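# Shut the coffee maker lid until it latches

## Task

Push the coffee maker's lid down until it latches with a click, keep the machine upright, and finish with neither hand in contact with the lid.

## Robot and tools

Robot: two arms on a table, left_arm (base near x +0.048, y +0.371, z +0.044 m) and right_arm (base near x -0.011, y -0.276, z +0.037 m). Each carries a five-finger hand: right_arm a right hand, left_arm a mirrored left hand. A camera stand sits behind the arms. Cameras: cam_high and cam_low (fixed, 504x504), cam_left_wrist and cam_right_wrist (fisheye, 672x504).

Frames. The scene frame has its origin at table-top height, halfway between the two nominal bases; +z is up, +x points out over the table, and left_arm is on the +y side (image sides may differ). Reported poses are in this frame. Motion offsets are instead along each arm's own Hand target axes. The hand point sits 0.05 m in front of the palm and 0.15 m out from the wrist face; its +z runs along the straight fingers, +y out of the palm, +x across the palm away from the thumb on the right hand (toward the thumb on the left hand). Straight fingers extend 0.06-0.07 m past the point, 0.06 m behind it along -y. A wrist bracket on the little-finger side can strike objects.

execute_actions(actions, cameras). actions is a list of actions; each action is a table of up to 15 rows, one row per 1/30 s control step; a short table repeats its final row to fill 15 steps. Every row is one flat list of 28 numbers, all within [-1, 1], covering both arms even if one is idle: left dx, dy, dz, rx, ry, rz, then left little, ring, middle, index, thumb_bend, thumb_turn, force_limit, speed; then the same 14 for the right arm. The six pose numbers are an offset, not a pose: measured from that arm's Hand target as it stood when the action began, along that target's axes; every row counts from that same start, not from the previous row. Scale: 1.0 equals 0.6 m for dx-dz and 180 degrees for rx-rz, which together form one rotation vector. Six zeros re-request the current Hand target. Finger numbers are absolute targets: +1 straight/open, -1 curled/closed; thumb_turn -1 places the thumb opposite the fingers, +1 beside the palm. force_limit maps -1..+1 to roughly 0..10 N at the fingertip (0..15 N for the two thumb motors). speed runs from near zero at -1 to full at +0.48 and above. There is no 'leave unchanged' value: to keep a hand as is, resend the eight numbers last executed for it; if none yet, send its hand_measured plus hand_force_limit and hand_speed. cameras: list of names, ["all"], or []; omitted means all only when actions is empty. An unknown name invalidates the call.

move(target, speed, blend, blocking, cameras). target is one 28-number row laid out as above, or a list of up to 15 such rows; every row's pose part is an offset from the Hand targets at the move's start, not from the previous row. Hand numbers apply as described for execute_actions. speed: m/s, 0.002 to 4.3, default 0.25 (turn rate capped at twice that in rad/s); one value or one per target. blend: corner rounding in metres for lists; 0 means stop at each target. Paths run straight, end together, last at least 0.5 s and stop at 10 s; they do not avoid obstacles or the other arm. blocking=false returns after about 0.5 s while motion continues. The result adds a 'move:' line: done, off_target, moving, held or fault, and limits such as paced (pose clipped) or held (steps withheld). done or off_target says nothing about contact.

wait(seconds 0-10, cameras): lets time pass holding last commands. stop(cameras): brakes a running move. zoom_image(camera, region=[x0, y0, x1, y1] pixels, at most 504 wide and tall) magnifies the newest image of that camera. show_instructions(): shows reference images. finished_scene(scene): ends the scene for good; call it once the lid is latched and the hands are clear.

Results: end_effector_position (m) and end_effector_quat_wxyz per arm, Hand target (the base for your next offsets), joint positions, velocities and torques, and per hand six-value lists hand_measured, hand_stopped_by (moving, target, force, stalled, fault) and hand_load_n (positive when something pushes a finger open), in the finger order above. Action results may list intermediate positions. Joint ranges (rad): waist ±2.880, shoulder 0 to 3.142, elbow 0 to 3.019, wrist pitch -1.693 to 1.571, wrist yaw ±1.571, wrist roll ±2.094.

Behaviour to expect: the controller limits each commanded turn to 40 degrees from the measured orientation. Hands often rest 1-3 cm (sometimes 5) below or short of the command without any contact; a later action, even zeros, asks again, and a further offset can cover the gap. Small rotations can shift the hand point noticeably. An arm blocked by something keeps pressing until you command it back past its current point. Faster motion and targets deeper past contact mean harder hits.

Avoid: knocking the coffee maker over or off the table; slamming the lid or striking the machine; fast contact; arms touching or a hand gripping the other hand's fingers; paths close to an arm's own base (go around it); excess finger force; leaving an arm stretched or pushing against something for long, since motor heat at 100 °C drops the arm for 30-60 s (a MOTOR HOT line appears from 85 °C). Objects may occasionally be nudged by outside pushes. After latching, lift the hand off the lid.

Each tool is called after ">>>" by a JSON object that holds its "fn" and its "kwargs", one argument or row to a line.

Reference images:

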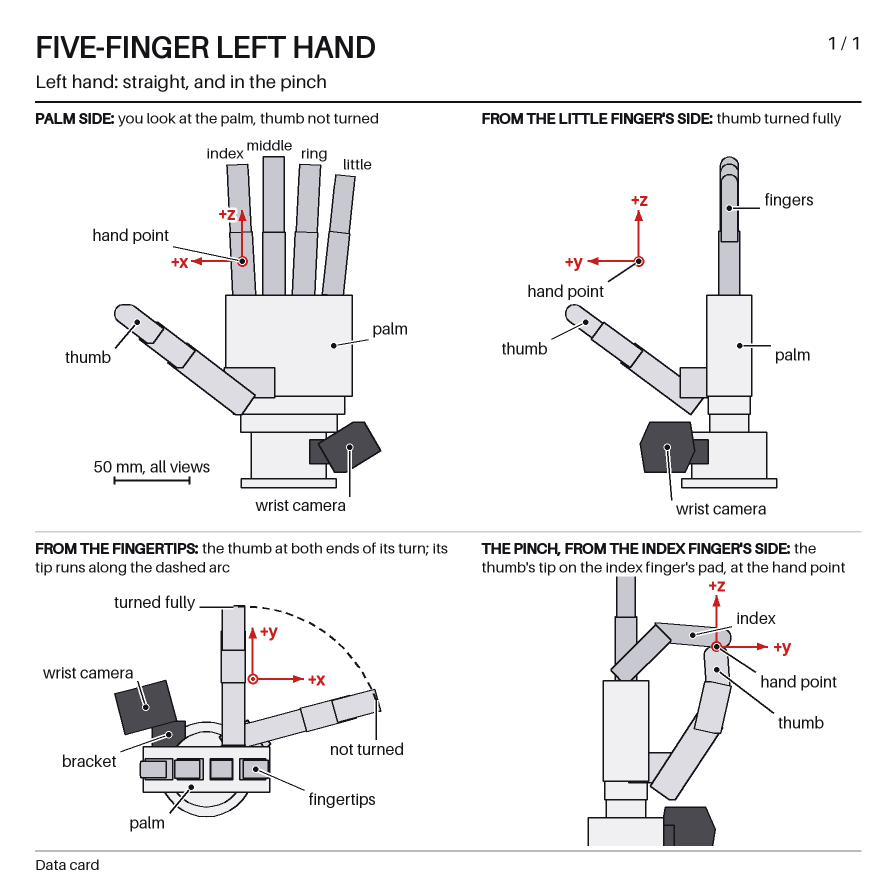

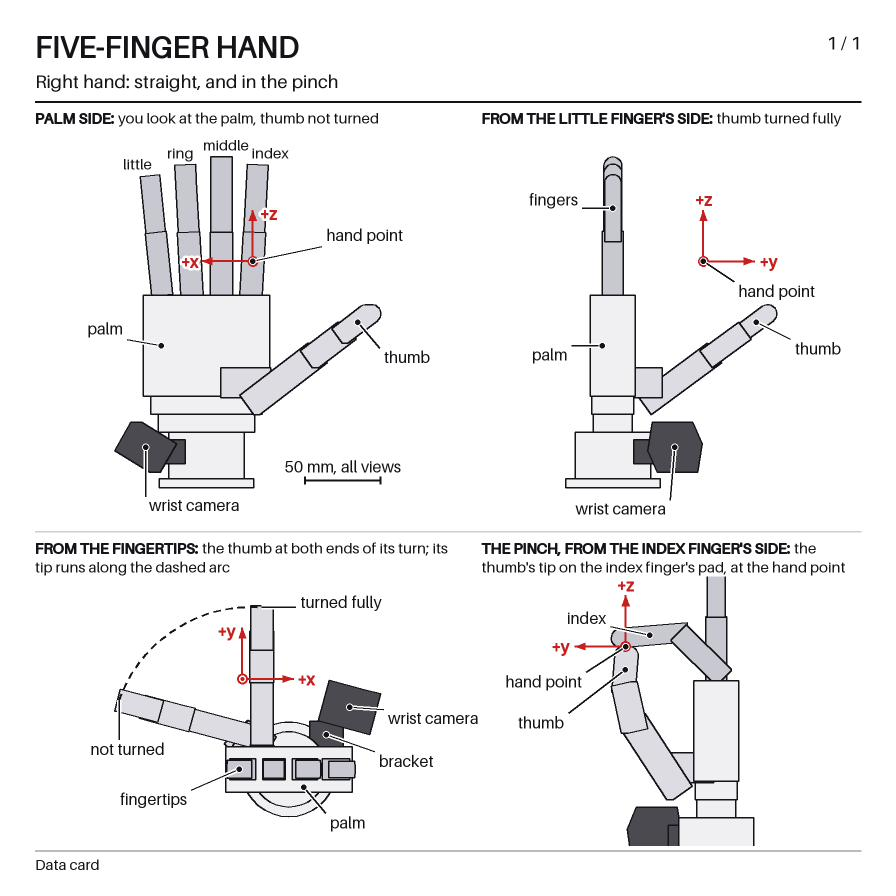

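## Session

>>> {"fn": "execute_actions", "kwargs": {
  "actions": []
}}

>>> {"fn": "zoom_image", "kwargs": {
  "camera": "cam_high",
  "region": [90, 80, 340, 330]
}}

>>> {"fn": "zoom_image", "kwargs": {
  "camera": "cam_low",
  "region": [230, 100, 430, 300]
}}

Scene clock: 0.00 s.
left_arm: end_effector_position=(+0.2162, +0.3135, +0.1382) hand_measured=(+1.000, +1.000, +1.000, +1.000, +1.000, +1.000) hand_load_n=(+0.0, +0.0, +0.0, +0.0, +0.0, +0.0) hand_stopped_by=(target, target, target, target, target, target) hand_force_limit=0.00 hand_speed=-0.80 end_effector_quat_wxyz=(+0.277, -0.411, +0.833, -0.247) | right_arm: end_effector_position=(+0.5142, -0.2663, +0.1495) hand_measured=(+1.000, +1.000, +1.000, +1.000, +1.000, +1.000) hand_load_n=(+0.0, +0.0, +0.0, +0.0, +0.0, +0.0) hand_stopped_by=(target, target, target, target, target, target) hand_force_limit=0.00 hand_speed=-0.80 end_effector_quat_wxyz=(+0.329, -0.209, +0.826, -0.407)
Joint positions: left_arm=[-0.29 0.205 0.365 -0.971 -0.031 0.349] | right_arm=[0.191 1.369 0.711 0.027 0.697 0.871]
Joint velocities: within noise
Joint torques (N m): no reading
Heat: left arm: hottest elbow 24 °C; right arm: hottest elbow 24 °C.
Hand target: left_arm +0.2215, +0.3117, +0.1524; +0.286, -0.409, +0.827, -0.257 | right_arm +0.5242, -0.2648, +0.1635; +0.342, -0.202, +0.822, -0.408
camera_calibration:
cam_left_wrist: T_world_to_cam=[[0.364471, -0.760654, 0.537183, 0.0913985], [-0.893868, -0.447506, -0.027193, 0.33999], [0.261077, -0.47026, -0.843027, 0.325179], [0, 0, 0, 1]] pos_world=[0.185697, 0.374589, 0.234282]
cam_right_wrist: T_world_to_cam=[[-0.207747, 0.358097, -0.910279, 0.344822], [0.16575, 0.930012, 0.328032, 0.115077], [0.964038, -0.0827313, -0.252561, -0.364025], [0, 0, 0, 1]] pos_world=[0.403495, -0.260619, 0.184196]

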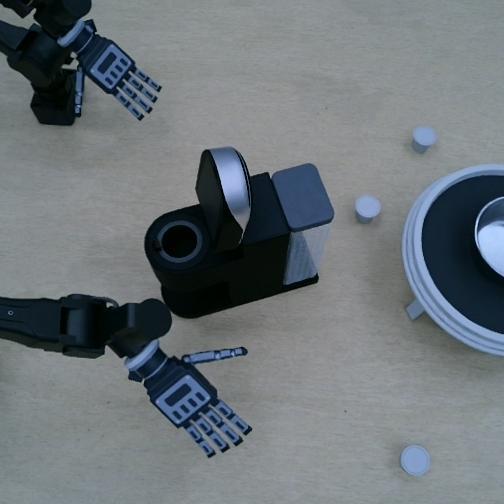

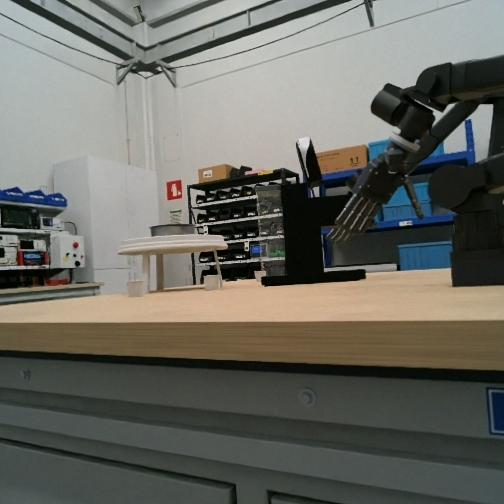

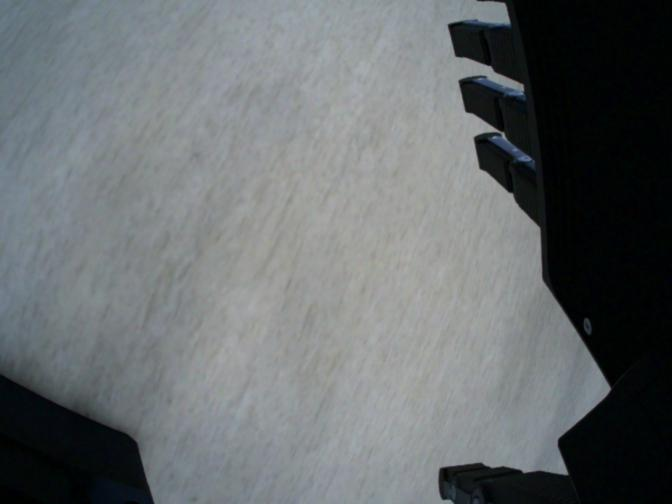

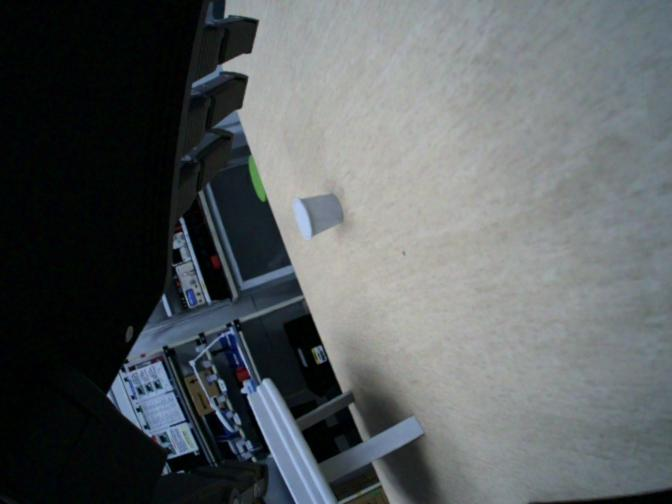

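Scaled by 2.016 from the camera's 504x504 image, which has a finer 720x720 frame.

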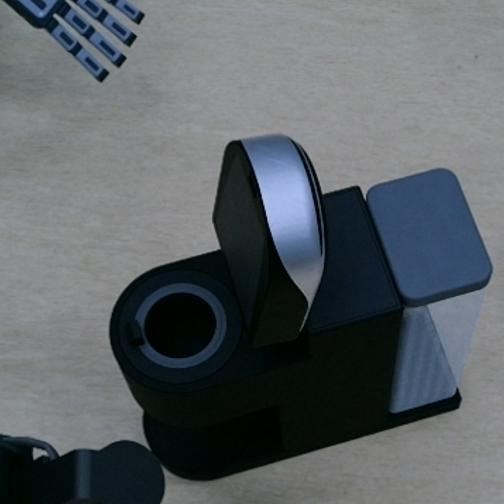

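Scaled by 2.520 from the camera's 504x504 image, which has a finer 720x720 frame.

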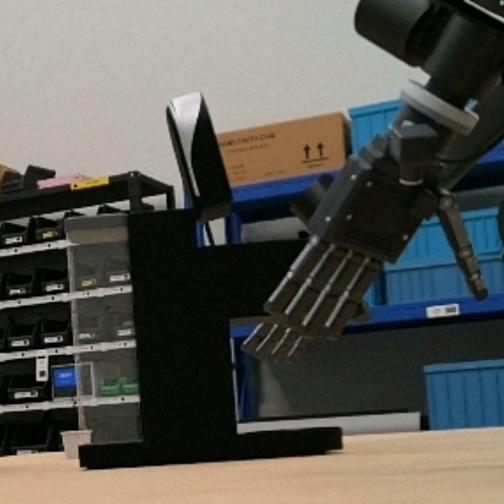

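>>> {"fn": "move", "kwargs": {
  "target": [
    [0,0,0,0,0,0,1,1,1,1,1,1,0,-0.8, -0.061,-0.3595,-0.1843,0,0,0,0,0,0,0,1,1,0,-0.4],
    [0,0,0,0,0,0,1,1,1,1,1,1,0,-0.8, -0.1363,-0.5495,-0.338,0.0562,-0.3435,-0.2031,0,0,0,0,1,1,0,-0.4],
    [0,0,0,0,0,0,1,1,1,1,1,1,0,-0.8, -0.567,-0.2768,-0.5265,0.0562,-0.3435,-0.2031,0,0,0,0,1,1,0,-0.4]
  ],
  "speed": [0.3,0.35,0.3],
  "blend": [0.05,0.04,0],
  "cameras": ["cam_high","cam_low","cam_right_wrist"]
}}

>>> {"fn": "zoom_image", "kwargs": {
  "camera": "cam_low",
  "region": [250, 70, 400, 210]
}}

>>> {"fn": "zoom_image", "kwargs": {
  "camera": "cam_high",
  "region": [100, 80, 340, 320]
}}

Scene clock: 8.27 s.
left_arm: end_effector_position=(+0.2162, +0.3135, +0.1382) hand_measured=(+1.000, +1.000, +1.000, +1.000, +1.000, +1.000) hand_load_n=(+0.0, +0.0, +0.0, +0.0, +0.0, +0.0) hand_stopped_by=(target, target, target, target, target, target) hand_force_limit=0.00 hand_speed=-0.80 end_effector_quat_wxyz=(+0.277, -0.411, +0.833, -0.247) | right_arm: end_effector_position=(+0.5288, +0.0093, +0.5343) hand_measured=(+0.000, +0.000, +0.000, +0.000, +1.000, +1.000) hand_load_n=(+0.0, +0.0, +0.0, +0.0, +0.0, -0.5) hand_stopped_by=(target, target, target, target, target, target) hand_force_limit=0.00 hand_speed=-0.40 end_effector_quat_wxyz=(+0.568, -0.602, +0.411, -0.383)
Joint positions: left_arm=[-0.29 0.205 0.365 -0.971 -0.031 0.349] | right_arm=[0.492 1.251 1.416 -0.227 0.082 0.01]
Joint torques (N m): left_arm=[-0.09 1.9 10.17 1.99 -0.14 -0.06] | right_arm=[0.62 -8.53 15.42 2.88 0.15 -0.22]
Heat: left arm: hottest elbow 26 °C; right arm: hottest elbow 26 °C.
Hand target: left_arm +0.2215, +0.3117, +0.1524; +0.286, -0.409, +0.827, -0.257 | right_arm +0.5361, +0.0139, +0.5702; +0.585, -0.585, +0.397, -0.397
Off the commanded pose: left_arm 0.015 m, 2 deg | right_arm 0.037 m, 4 deg.
move: off_target (left_arm, right_arm)
camera_calibration:
cam_right_wrist: T_world_to_cam=[[0.107843, -0.23773, -0.965326, 0.467419], [-0.803213, 0.551355, -0.225514, 0.541721], [0.585849, 0.799683, -0.131488, -0.130902], [0, 0, 0, 1]] pos_world=[0.461398, -0.0828809, 0.556165]
Images, in order (width x height): cam_high 504x504, cam_low 504x504, cam_right_wrist 672x504.

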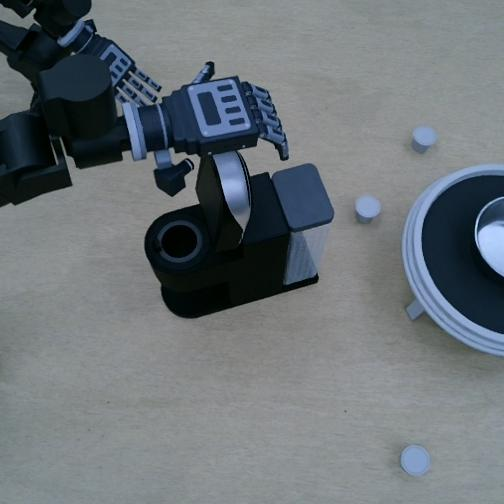

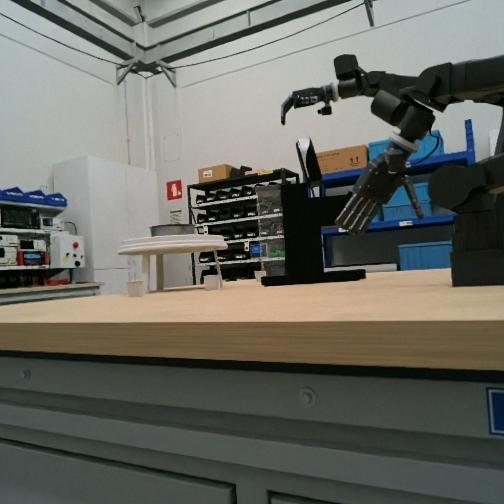

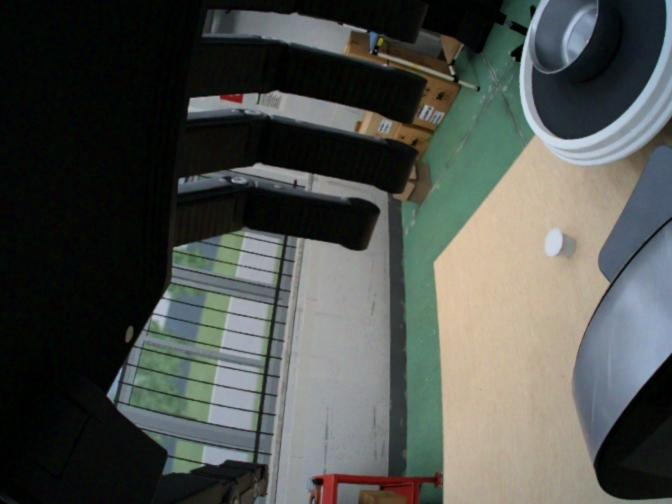

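Scaled by 3.360 from the camera's 504x504 image, which has a finer 720x720 frame.

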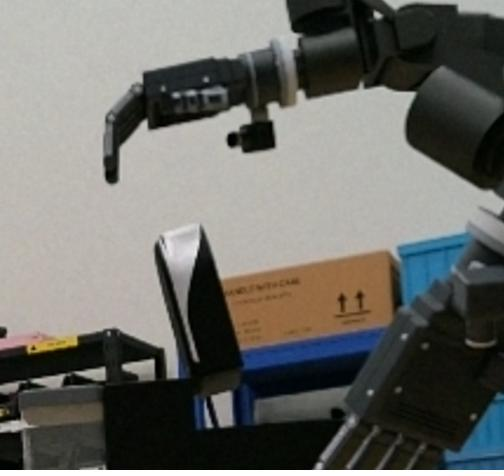

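Scaled by 2.100 from the camera's 504x504 image, which has a finer 720x720 frame.

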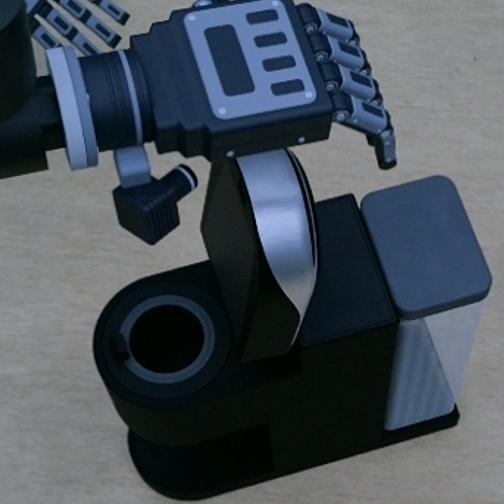

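>>> {"fn": "move", "kwargs": {
  "target": [0,0,0,0,0,0,1,1,1,1,1,1,0,-0.8, 0,0.222,0,0,0,0,0,0,0,0,1,1,0,-0.4],
  "speed": 0.2,
  "cameras": ["cam_high","cam_low","cam_right_wrist"]
}}

>>> {"fn": "zoom_image", "kwargs": {
  "camera": "cam_low",
  "region": [250, 70, 400, 210]
}}

>>> {"fn": "zoom_image", "kwargs": {
  "camera": "cam_high",
  "region": [100, 80, 340, 320]
}}

Scene clock: 10.57 s.
left_arm: end_effector_position=(+0.2162, +0.3135, +0.1382) hand_measured=(+1.000, +1.000, +1.000, +1.000, +1.000, +1.000) hand_load_n=(+0.0, +0.0, +0.0, +0.0, +0.0, +0.0) hand_stopped_by=(target, target, target, target, target, target) hand_force_limit=0.00 hand_speed=-0.80 end_effector_quat_wxyz=(+0.277, -0.411, +0.833, -0.247) | right_arm: end_effector_position=(+0.5330, +0.0113, +0.4359) hand_measured=(+0.000, +0.000, +0.000, +0.000, +1.000, +1.000) hand_load_n=(+0.0, +0.0, +0.0, +0.0, +0.0, +0.0) hand_stopped_by=(target, target, target, target, target, target) hand_force_limit=0.00 hand_speed=-0.40 end_effector_quat_wxyz=(+0.582, -0.588, +0.403, -0.391)
Joint positions: left_arm=[-0.29 0.205 0.365 -0.971 -0.031 0.349] | right_arm=[0.492 1.249 1.124 0.109 0.082 0.01]
Joint torques (N m): left_arm=[-0.15 1.9 10.17 2 -0.14 -0.06] | right_arm=[0.62 -9.11 10.22 3.23 0.16 -0.2]
Heat: left arm: hottest elbow 26 °C; right arm: hottest elbow 26 °C.
Hand target: left_arm +0.2215, +0.3117, +0.1524; +0.286, -0.409, +0.827, -0.257 | right_arm +0.5362, +0.0140, +0.4367; +0.585, -0.585, +0.397, -0.397
Off the commanded pose: left_arm 0.015 m, 2 deg | right_arm 0.004 m, 1 deg.
move: off_target (left_arm)
camera_calibration:
cam_right_wrist: T_world_to_cam=[[0.147535, -0.218326, -0.964659, 0.350884], [-0.79349, 0.556109, -0.247218, 0.526021], [0.59043, 0.80192, -0.0911941, -0.168046], [0, 0, 0, 1]] pos_world=[0.464844, -0.0811585, 0.4532]
Images, in order (width x height): cam_high 504x504, cam_low 504x504, cam_right_wrist 672x504.

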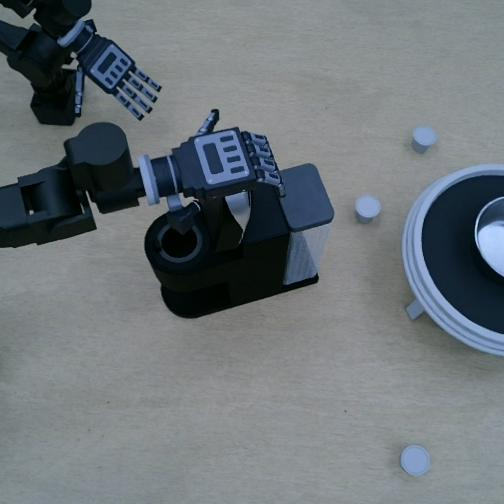

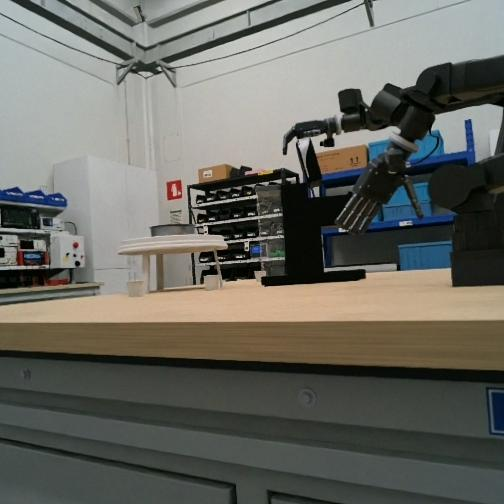

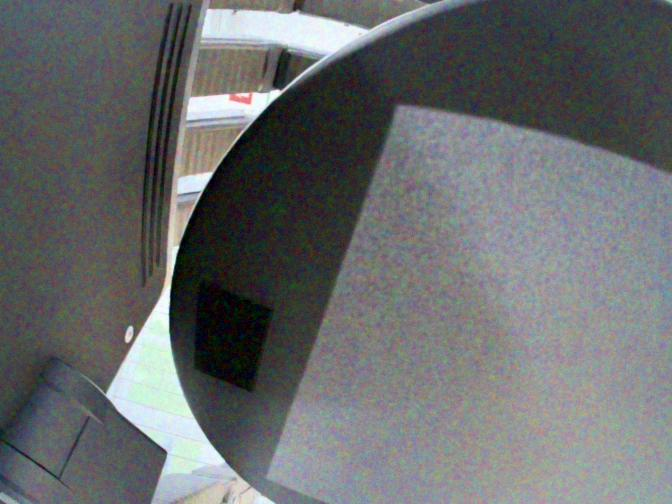

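Scaled by 3.360 from the camera's 504x504 image, which has a finer 720x720 frame.

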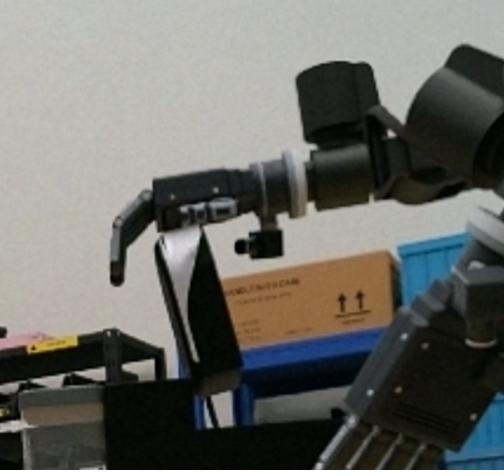

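Scaled by 2.100 from the camera's 504x504 image, which has a finer 720x720 frame.

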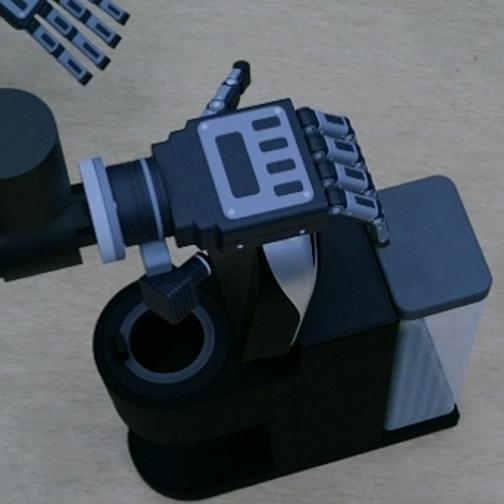

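>>> {"fn": "move", "kwargs": {
  "target": [
    [0,0,0,0,0,0,1,1,1,1,1,1,0,-0.8, 0,-0.005,-0.1,0,0,0,0,0,0,0,1,1,0,-0.4],
    [0,0,0,0,0,0,1,1,1,1,1,1,0,-0.8, 0,0.012,-0.22,0,0,0,0,0,0,0,1,1,0,-0.4],
    [0,0,0,0,0,0,1,1,1,1,1,1,0,-0.8, 0,0.067,-0.265,0,0,0,0,0,0,0,1,1,0,-0.4],
    [0,0,0,0,0,0,1,1,1,1,1,1,0,-0.8, 0,0.133,-0.28,0,0,0,0,0,0,0,1,1,0,-0.4],
    [0,0,0,0,0,0,1,1,1,1,1,1,0,-0.8, 0,0.177,-0.31,0,0,0,0,0,0,0,1,1,0,-0.4]
  ],
  "speed": 0.1,
  "blend": [0.01,0.01,0.01,0.01,0],
  "cameras": ["cam_high","cam_low"]
}}

>>> {"fn": "zoom_image", "kwargs": {
  "camera": "cam_low",
  "region": [260, 110, 400, 250]
}}

>>> {"fn": "zoom_image", "kwargs": {
  "camera": "cam_high",
  "region": [100, 80, 340, 320]
}}

Scene clock: 14.50 s.
left_arm: end_effector_position=(+0.2162, +0.3135, +0.1382) hand_measured=(+1.000, +1.000, +1.000, +1.000, +1.000, +1.000) hand_load_n=(+0.0, +0.0, +0.0, +0.0, +0.0, +0.0) hand_stopped_by=(target, target, target, target, target, target) hand_force_limit=0.00 hand_speed=-0.80 end_effector_quat_wxyz=(+0.277, -0.411, +0.833, -0.247) | right_arm: end_effector_position=(+0.3678, -0.0576, +0.3356) hand_measured=(+0.000, +0.000, +0.000, +0.000, +1.000, +1.000) hand_load_n=(+0.0, +0.0, +2.0, +0.0, +0.0, +0.0) hand_stopped_by=(target, target, target, target, target, target) hand_force_limit=0.00 hand_speed=-0.40 end_effector_quat_wxyz=(+0.586, -0.581, +0.402, -0.397)
Joint positions: left_arm=[-0.29 0.205 0.365 -0.971 -0.031 0.349] | right_arm=[0.549 0.756 0.542 0.214 0.148 0.01]
Joint torques (N m): left_arm=[-0.09 1.85 10.18 1.99 -0.14 -0.06] | right_arm=[0.91 -3.49 8.99 2.44 0.13 -0.22]
Heat: left arm: hottest elbow 27 °C; right arm: hottest elbow 26 °C.
Hand target: left_arm +0.2215, +0.3117, +0.1524; +0.286, -0.409, +0.827, -0.257 | right_arm +0.3635, -0.0550, +0.3306; +0.585, -0.585, +0.397, -0.397
Off the commanded pose: left_arm 0.015 m, 2 deg | right_arm 0.007 m, 1 deg.
move: off_target (left_arm)
Images, in order (width x height): cam_high 504x504, cam_low 504x504.

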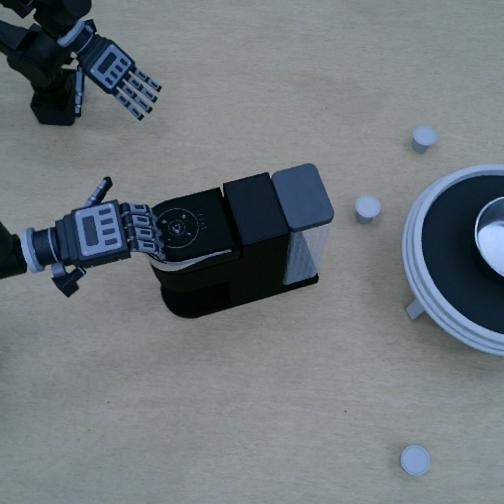

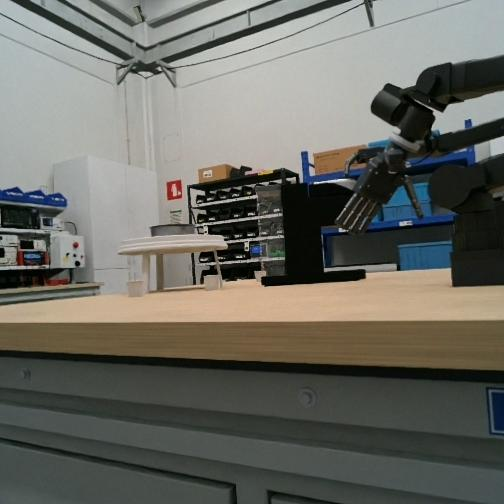

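Scaled by 3.600 from the camera's 504x504 image, which has a finer 720x720 frame.

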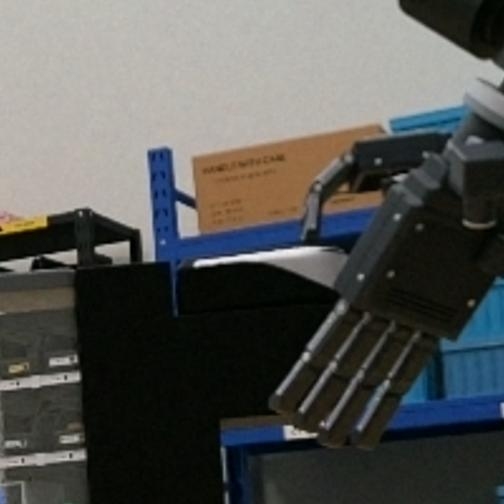

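Scaled by 2.100 from the camera's 504x504 image, which has a finer 720x720 frame.

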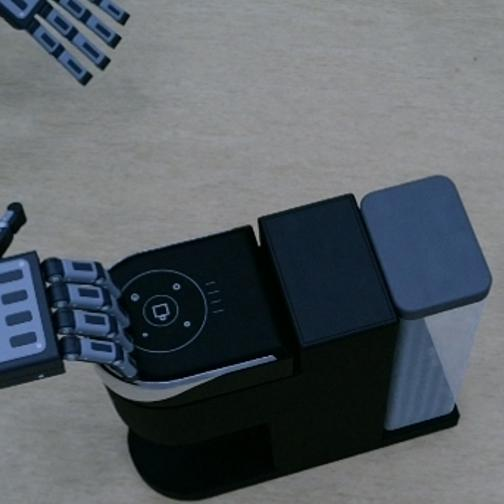

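>>> {"fn": "move", "kwargs": {
  "target": [
    [-0.06,-0.15,-0.16,0,0,0,1,1,1,1,1,1,0,-0.8, 0,-0.16,-0.017,0,0,0,0,0,0,0,1,1,0,-0.4],
    [-0.0877,-0.2197,-0.2341,0,0,0,1,1,1,1,1,1,0,-0.8, 0.156,-0.2323,0.1552,0.0218,0.0218,-0.4996,0,0,0,0,1,-1,0,0]
  ],
  "speed": [0.2,0.4],
  "blend": [0.02,0],
  "cameras": ["cam_high","cam_low","cam_right_wrist"]
}}

>>> {"fn": "zoom_image", "kwargs": {
  "camera": "cam_low",
  "region": [260, 70, 430, 240]
}}

>>> {"fn": "zoom_image", "kwargs": {
  "camera": "cam_high",
  "region": [100, 80, 340, 320]
}}

Scene clock: 22.37 s.
left_arm: end_effector_position=(+0.2185, +0.3127, +0.3307) hand_measured=(+1.000, +1.000, +1.000, +1.000, +1.000, +1.000) hand_load_n=(+0.0, +0.0, +0.0, +0.0, +0.0, -0.5) hand_stopped_by=(target, target, target, target, target, target) hand_force_limit=0.00 hand_speed=-0.80 end_effector_quat_wxyz=(+0.277, -0.411, +0.832, -0.248) | right_arm: end_effector_position=(+0.4724, -0.1070, +0.4306) hand_measured=(+0.000, +0.000, +0.000, +0.000, +1.000, -1.000) hand_load_n=(+0.0, +0.0, +0.0, +0.0, +0.0, +0.0) hand_stopped_by=(target, target, target, target, target, target) hand_force_limit=0.00 hand_speed=0.00 end_effector_quat_wxyz=(-0.138, +0.688, +0.135, +0.699)
Joint positions: left_arm=[-0.29 0.43 0.913 -1.293 -0.031 0.349] | right_arm=[0.526 0.98 0.816 0.18 0.107 -1.572]
Joint torques (N m): left_arm=[-0.09 2.2 11.36 1.47 -0.14 -0.06] | right_arm=[-0.62 -5.07 15.05 3.08 -0.12 -0.26]
Heat: left arm: hottest elbow 28 °C; right arm: hottest elbow 27 °C.
Hand target: left_arm +0.2215, +0.3117, +0.3522; +0.287, -0.409, +0.827, -0.257 | right_arm +0.4845, -0.1073, +0.4701; -0.139, +0.663, +0.128, +0.724
Off the commanded pose: left_arm 0.022 m, 2 deg | right_arm 0.041 m, 4 deg.
move: off_target (left_arm, right_arm); target 2's new numbers were sent with right_arm's hand 0.041 m and 4 deg from that target
camera_calibration:
cam_right_wrist: T_world_to_cam=[[0.426254, -0.864483, 0.266415, -0.40204], [-0.376832, -0.43743, -0.816488, 0.484424], [0.822377, 0.247638, -0.512222, -0.0254276], [0, 0, 0, 1]] pos_world=[0.374829, -0.129358, 0.489611]
Images, in order (width x height): cam_high 504x504, cam_low 504x504, cam_right_wrist 672x504.

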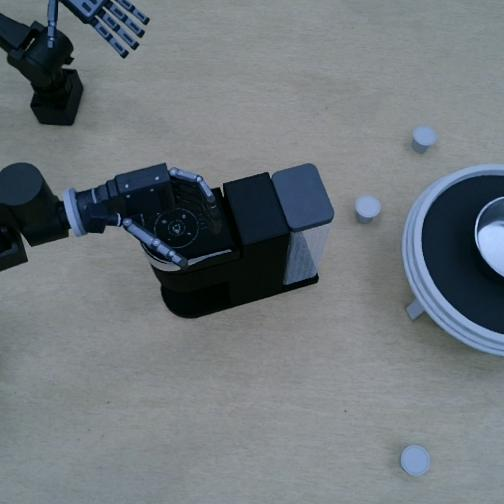

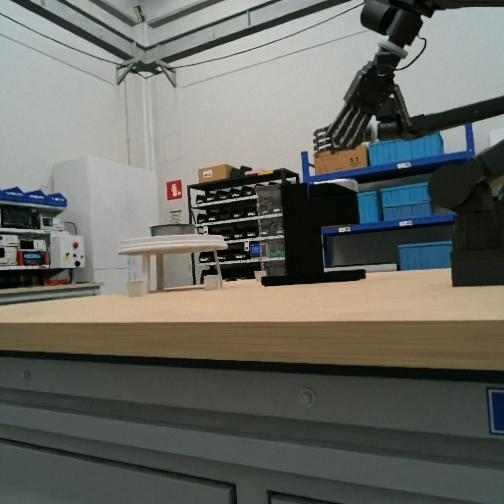

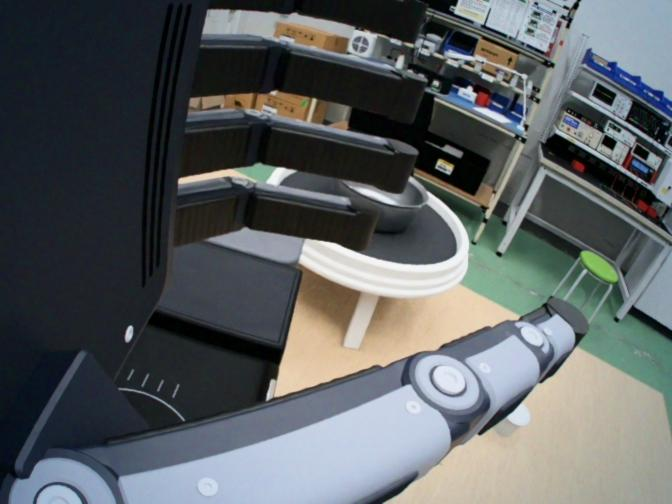

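Scaled by 2.965 from the camera's 504x504 image, which has a finer 720x720 frame.

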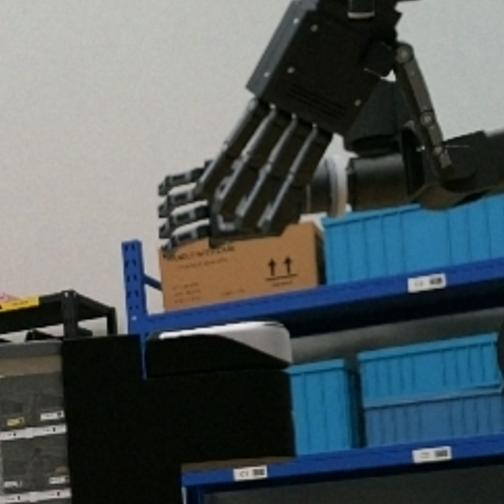

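Scaled by 2.100 from the camera's 504x504 image, which has a finer 720x720 frame.

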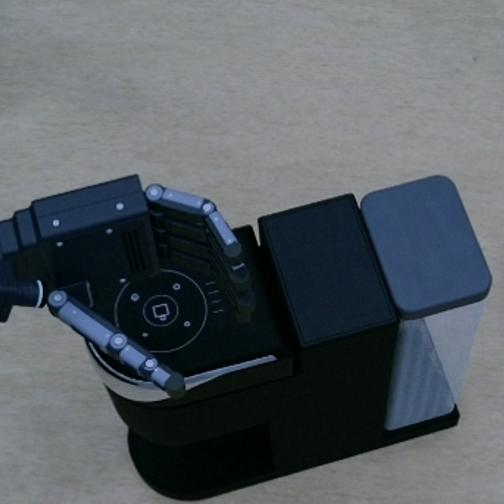

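>>> {"fn": "move", "kwargs": {
  "target": [
    [0,0,0,0,0,0,1,1,1,1,1,1,0,-0.8, -0.2822,0,-0.0163,0,0,0,0,0,0,0,1,-1,0,0],
    [0,0,0,0,0,0,1,1,1,1,1,1,0,-0.8, -0.4149,0,-0.028,0,0,0,0,0,0,0,1,-1,0,0]
  ],
  "speed": [0.12,0.1],
  "blend": [0.01,0],
  "cameras": ["cam_high","cam_low"]
}}

>>> {"fn": "zoom_image", "kwargs": {
  "camera": "cam_low",
  "region": [290, 130, 390, 230]
}}

>>> {"fn": "zoom_image", "kwargs": {
  "camera": "cam_high",
  "region": [100, 80, 340, 320]
}}

Scene clock: 26.73 s.
left_arm: end_effector_position=(+0.2185, +0.3127, +0.3307) hand_measured=(+1.000, +1.000, +1.000, +1.000, +1.000, +1.000) hand_load_n=(+0.0, +0.0, +0.0, +0.0, +0.0, +0.0) hand_stopped_by=(target, target, target, target, target, target) hand_force_limit=0.00 hand_speed=-0.80 end_effector_quat_wxyz=(+0.277, -0.411, +0.832, -0.248) | right_arm: end_effector_position=(+0.4790, -0.1046, +0.3477) hand_measured=(+0.000, +0.000, +0.000, +0.000, +1.000, -1.000) hand_load_n=(-0.5, +0.0, +0.0, +0.0, +0.0, +0.0) hand_stopped_by=(target, target, target, target, target, target) hand_force_limit=0.00 hand_speed=0.00 end_effector_quat_wxyz=(-0.168, +0.562, +0.099, +0.804)
Joint positions: left_arm=[-0.29 0.43 0.913 -1.293 -0.031 0.349] | right_arm=[0.523 1.292 0.524 1.128 0.105 -1.578]
Joint torques (N m): left_arm=[-0.15 2.2 11.34 1.47 -0.15 -0.06] | right_arm=[-0.62 1.08 0.47 -0.79 -0.07 -0.17]
Heat: left arm: hottest elbow 28 °C; right arm: hottest elbow 28 °C.
Hand target: left_arm +0.2215, +0.3117, +0.3522; +0.287, -0.409, +0.827, -0.257 | right_arm +0.4893, -0.1057, +0.2205; -0.139, +0.663, +0.127, +0.724
Off the commanded pose: left_arm 0.022 m, 2 deg | right_arm 0.127 m, 16 deg.
move: off_target (left_arm, right_arm)
Images, in order (width x height): cam_high 504x504, cam_low 504x504.

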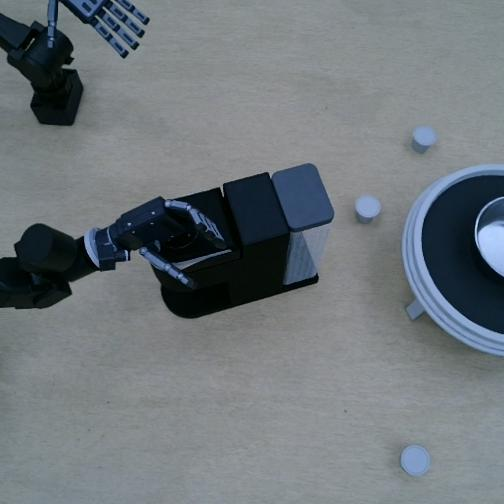

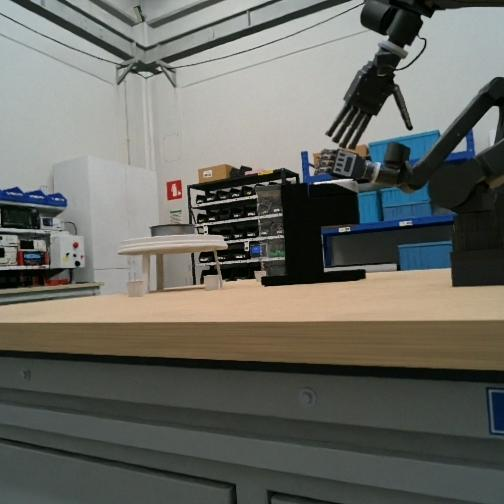

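Scaled by 5.040 from the camera's 504x504 image, which has a finer 720x720 frame.

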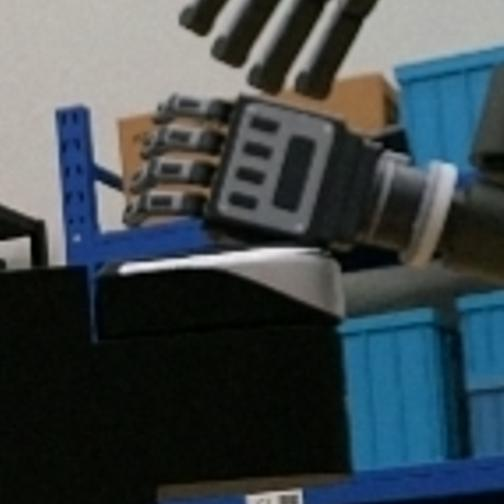

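Scaled by 2.100 from the camera's 504x504 image, which has a finer 720x720 frame.

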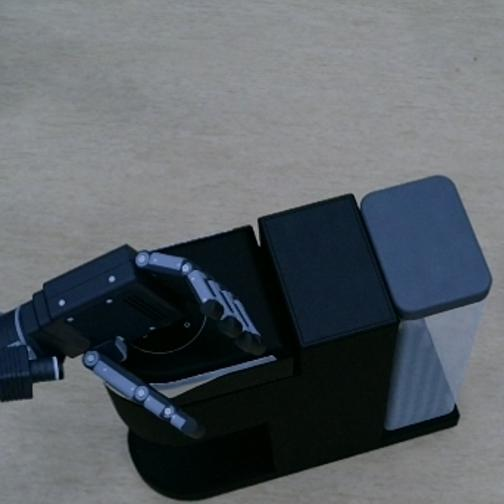

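>>> {"fn": "move", "kwargs": {
  "target": [0,0,0,0,0,0,1,1,1,1,1,1,0,-0.8, -0.1,0,-0.009,0,0,0,0,0,0,0,1,-1,0,0],
  "speed": 0.1,
  "cameras": ["cam_high","cam_low"]
}}

>>> {"fn": "zoom_image", "kwargs": {
  "camera": "cam_low",
  "region": [290, 130, 390, 230]
}}

>>> {"fn": "zoom_image", "kwargs": {
  "camera": "cam_high",
  "region": [100, 80, 340, 320]
}}

Scene clock: 28.60 s.
left_arm: end_effector_position=(+0.2185, +0.3127, +0.3307) hand_measured=(+1.000, +1.000, +1.000, +1.000, +1.000, +1.000) hand_load_n=(+0.0, +0.0, +0.0, +0.0, +0.0, +0.0) hand_stopped_by=(target, target, target, target, target, target) hand_force_limit=0.00 hand_speed=-0.80 end_effector_quat_wxyz=(+0.277, -0.411, +0.832, -0.248) | right_arm: end_effector_position=(+0.4720, -0.1083, +0.3502) hand_measured=(+0.000, +0.000, +0.000, +0.000, +1.000, -1.000) hand_load_n=(+0.0, +0.0, +0.0, +0.0, +0.0, +0.5) hand_stopped_by=(target, target, target, target, target, target) hand_force_limit=0.00 hand_speed=0.00 end_effector_quat_wxyz=(-0.179, +0.504, +0.083, +0.841)
Joint positions: left_arm=[-0.29 0.43 0.913 -1.293 -0.031 0.349] | right_arm=[0.523 1.404 0.497 1.409 0.104 -1.581]
Joint torques (N m): left_arm=[-0.09 2.2 11.36 1.47 -0.15 -0.06] | right_arm=[-0.26 4.89 -4.77 -2.36 0.02 -0.14]
Heat: left arm: hottest elbow 28 °C; right arm: hottest elbow 27 °C.
Hand target: left_arm +0.2215, +0.3117, +0.3522; +0.287, -0.409, +0.827, -0.257 | right_arm +0.4892, -0.1058, +0.1603; -0.139, +0.663, +0.127, +0.724
Off the commanded pose: left_arm 0.022 m, 2 deg | right_arm 0.191 m, 24 deg.
move: off_target (left_arm, right_arm)
Images, in order (width x height): cam_high 504x504, cam_low 504x504.

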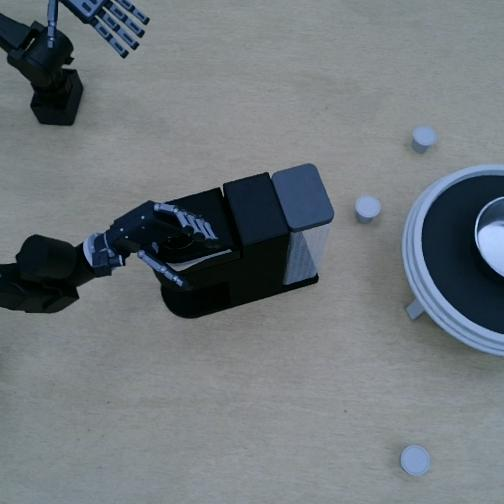

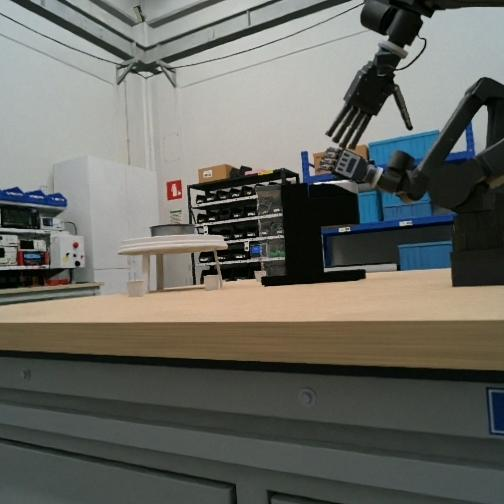

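Scaled by 5.040 from the camera's 504x504 image, which has a finer 720x720 frame.

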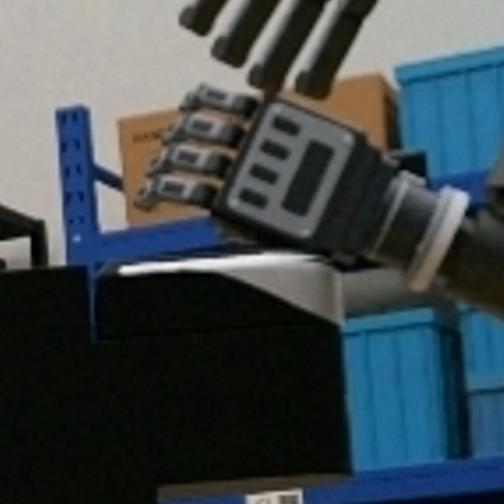

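Scaled by 2.100 from the camera's 504x504 image, which has a finer 720x720 frame.

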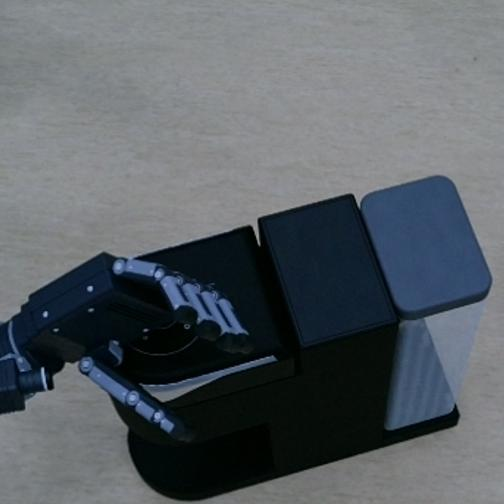

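>>> {"fn": "zoom_image", "kwargs": {
  "camera": "cam_low",
  "region": [325, 170, 370, 215]
}}

Scaled by 11.200 from the camera's 504x504 image, which has a finer 720x720 frame.

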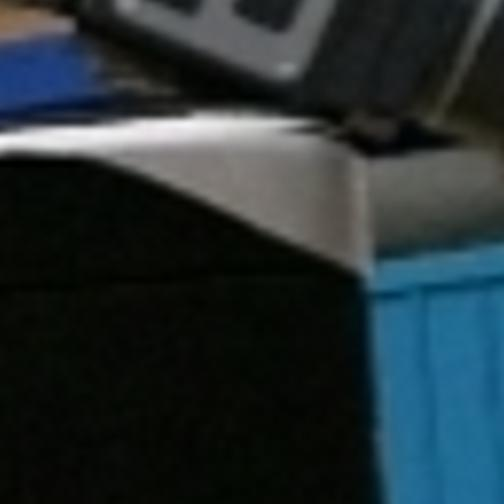

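>>> {"fn": "move", "kwargs": {
  "target": [0,0,0,0,0,0,1,1,1,1,1,1,0,-0.8, -0.1,0,-0.002,0,-0.04,0,0,0,0,0,1,-1,0,0],
  "speed": 0.1,
  "cameras": ["cam_high","cam_low"]
}}

>>> {"fn": "zoom_image", "kwargs": {
  "camera": "cam_low",
  "region": [290, 130, 390, 230]
}}

>>> {"fn": "zoom_image", "kwargs": {
  "camera": "cam_high",
  "region": [100, 80, 340, 320]
}}

Scene clock: 31.10 s.
left_arm: end_effector_position=(+0.2185, +0.3127, +0.3307) hand_measured=(+1.000, +1.000, +1.000, +1.000, +1.000, +1.000) hand_load_n=(+0.5, +0.0, +0.0, +0.0, +0.0, -0.5) hand_stopped_by=(target, target, target, target, target, target) hand_force_limit=0.00 hand_speed=-0.80 end_effector_quat_wxyz=(+0.277, -0.411, +0.832, -0.248) | right_arm: end_effector_position=(+0.4565, -0.1162, +0.3395) hand_measured=(+0.000, +0.000, +0.000, +0.000, +1.000, -1.000) hand_load_n=(+0.0, +0.0, +0.0, +0.0, +0.0, +0.0) hand_stopped_by=(target, target, target, target, target, target) hand_force_limit=0.00 hand_speed=0.00 end_effector_quat_wxyz=(-0.186, +0.507, +0.079, +0.838)
Joint positions: left_arm=[-0.29 0.43 0.913 -1.293 -0.031 0.349] | right_arm=[0.523 1.383 0.441 1.437 0.105 -1.564]
Joint torques (N m): left_arm=[-0.15 2.14 11.36 1.46 -0.14 -0.06] | right_arm=[-0.38 9.23 -5.46 -4.51 0.08 -0.18]
Heat: left arm: hottest elbow 29 °C; right arm: hottest elbow 27 °C.
Hand target: left_arm +0.2215, +0.3117, +0.3522; +0.287, -0.409, +0.827, -0.257 | right_arm +0.4929, -0.1043, +0.1004; -0.131, +0.708, +0.136, +0.681
Off the commanded pose: left_arm 0.022 m, 2 deg | right_arm 0.242 m, 31 deg.
move: off_target (left_arm, right_arm)
Images, in order (width x height): cam_high 504x504, cam_low 504x504.

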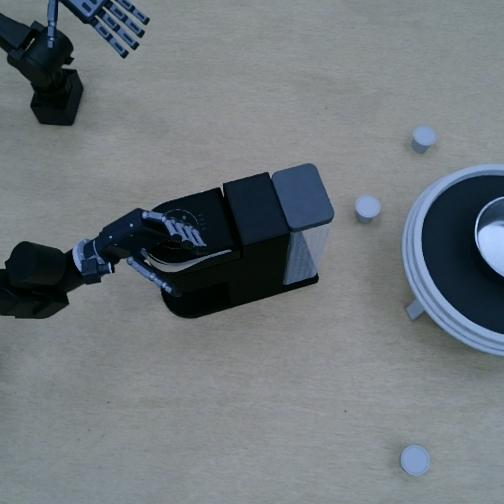

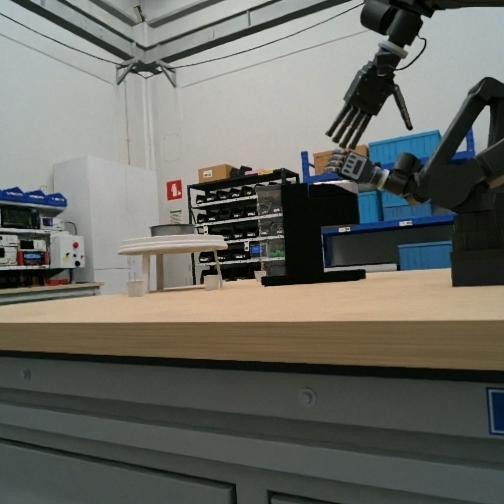

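Scaled by 5.040 from the camera's 504x504 image, which has a finer 720x720 frame.

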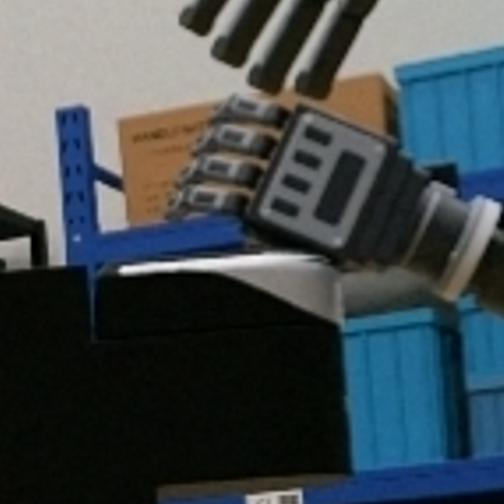

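Scaled by 2.100 from the camera's 504x504 image, which has a finer 720x720 frame.

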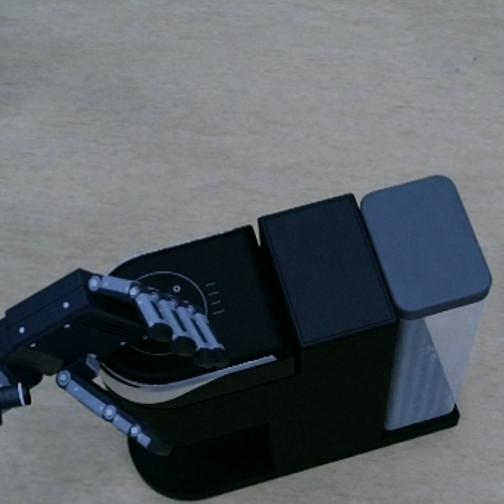

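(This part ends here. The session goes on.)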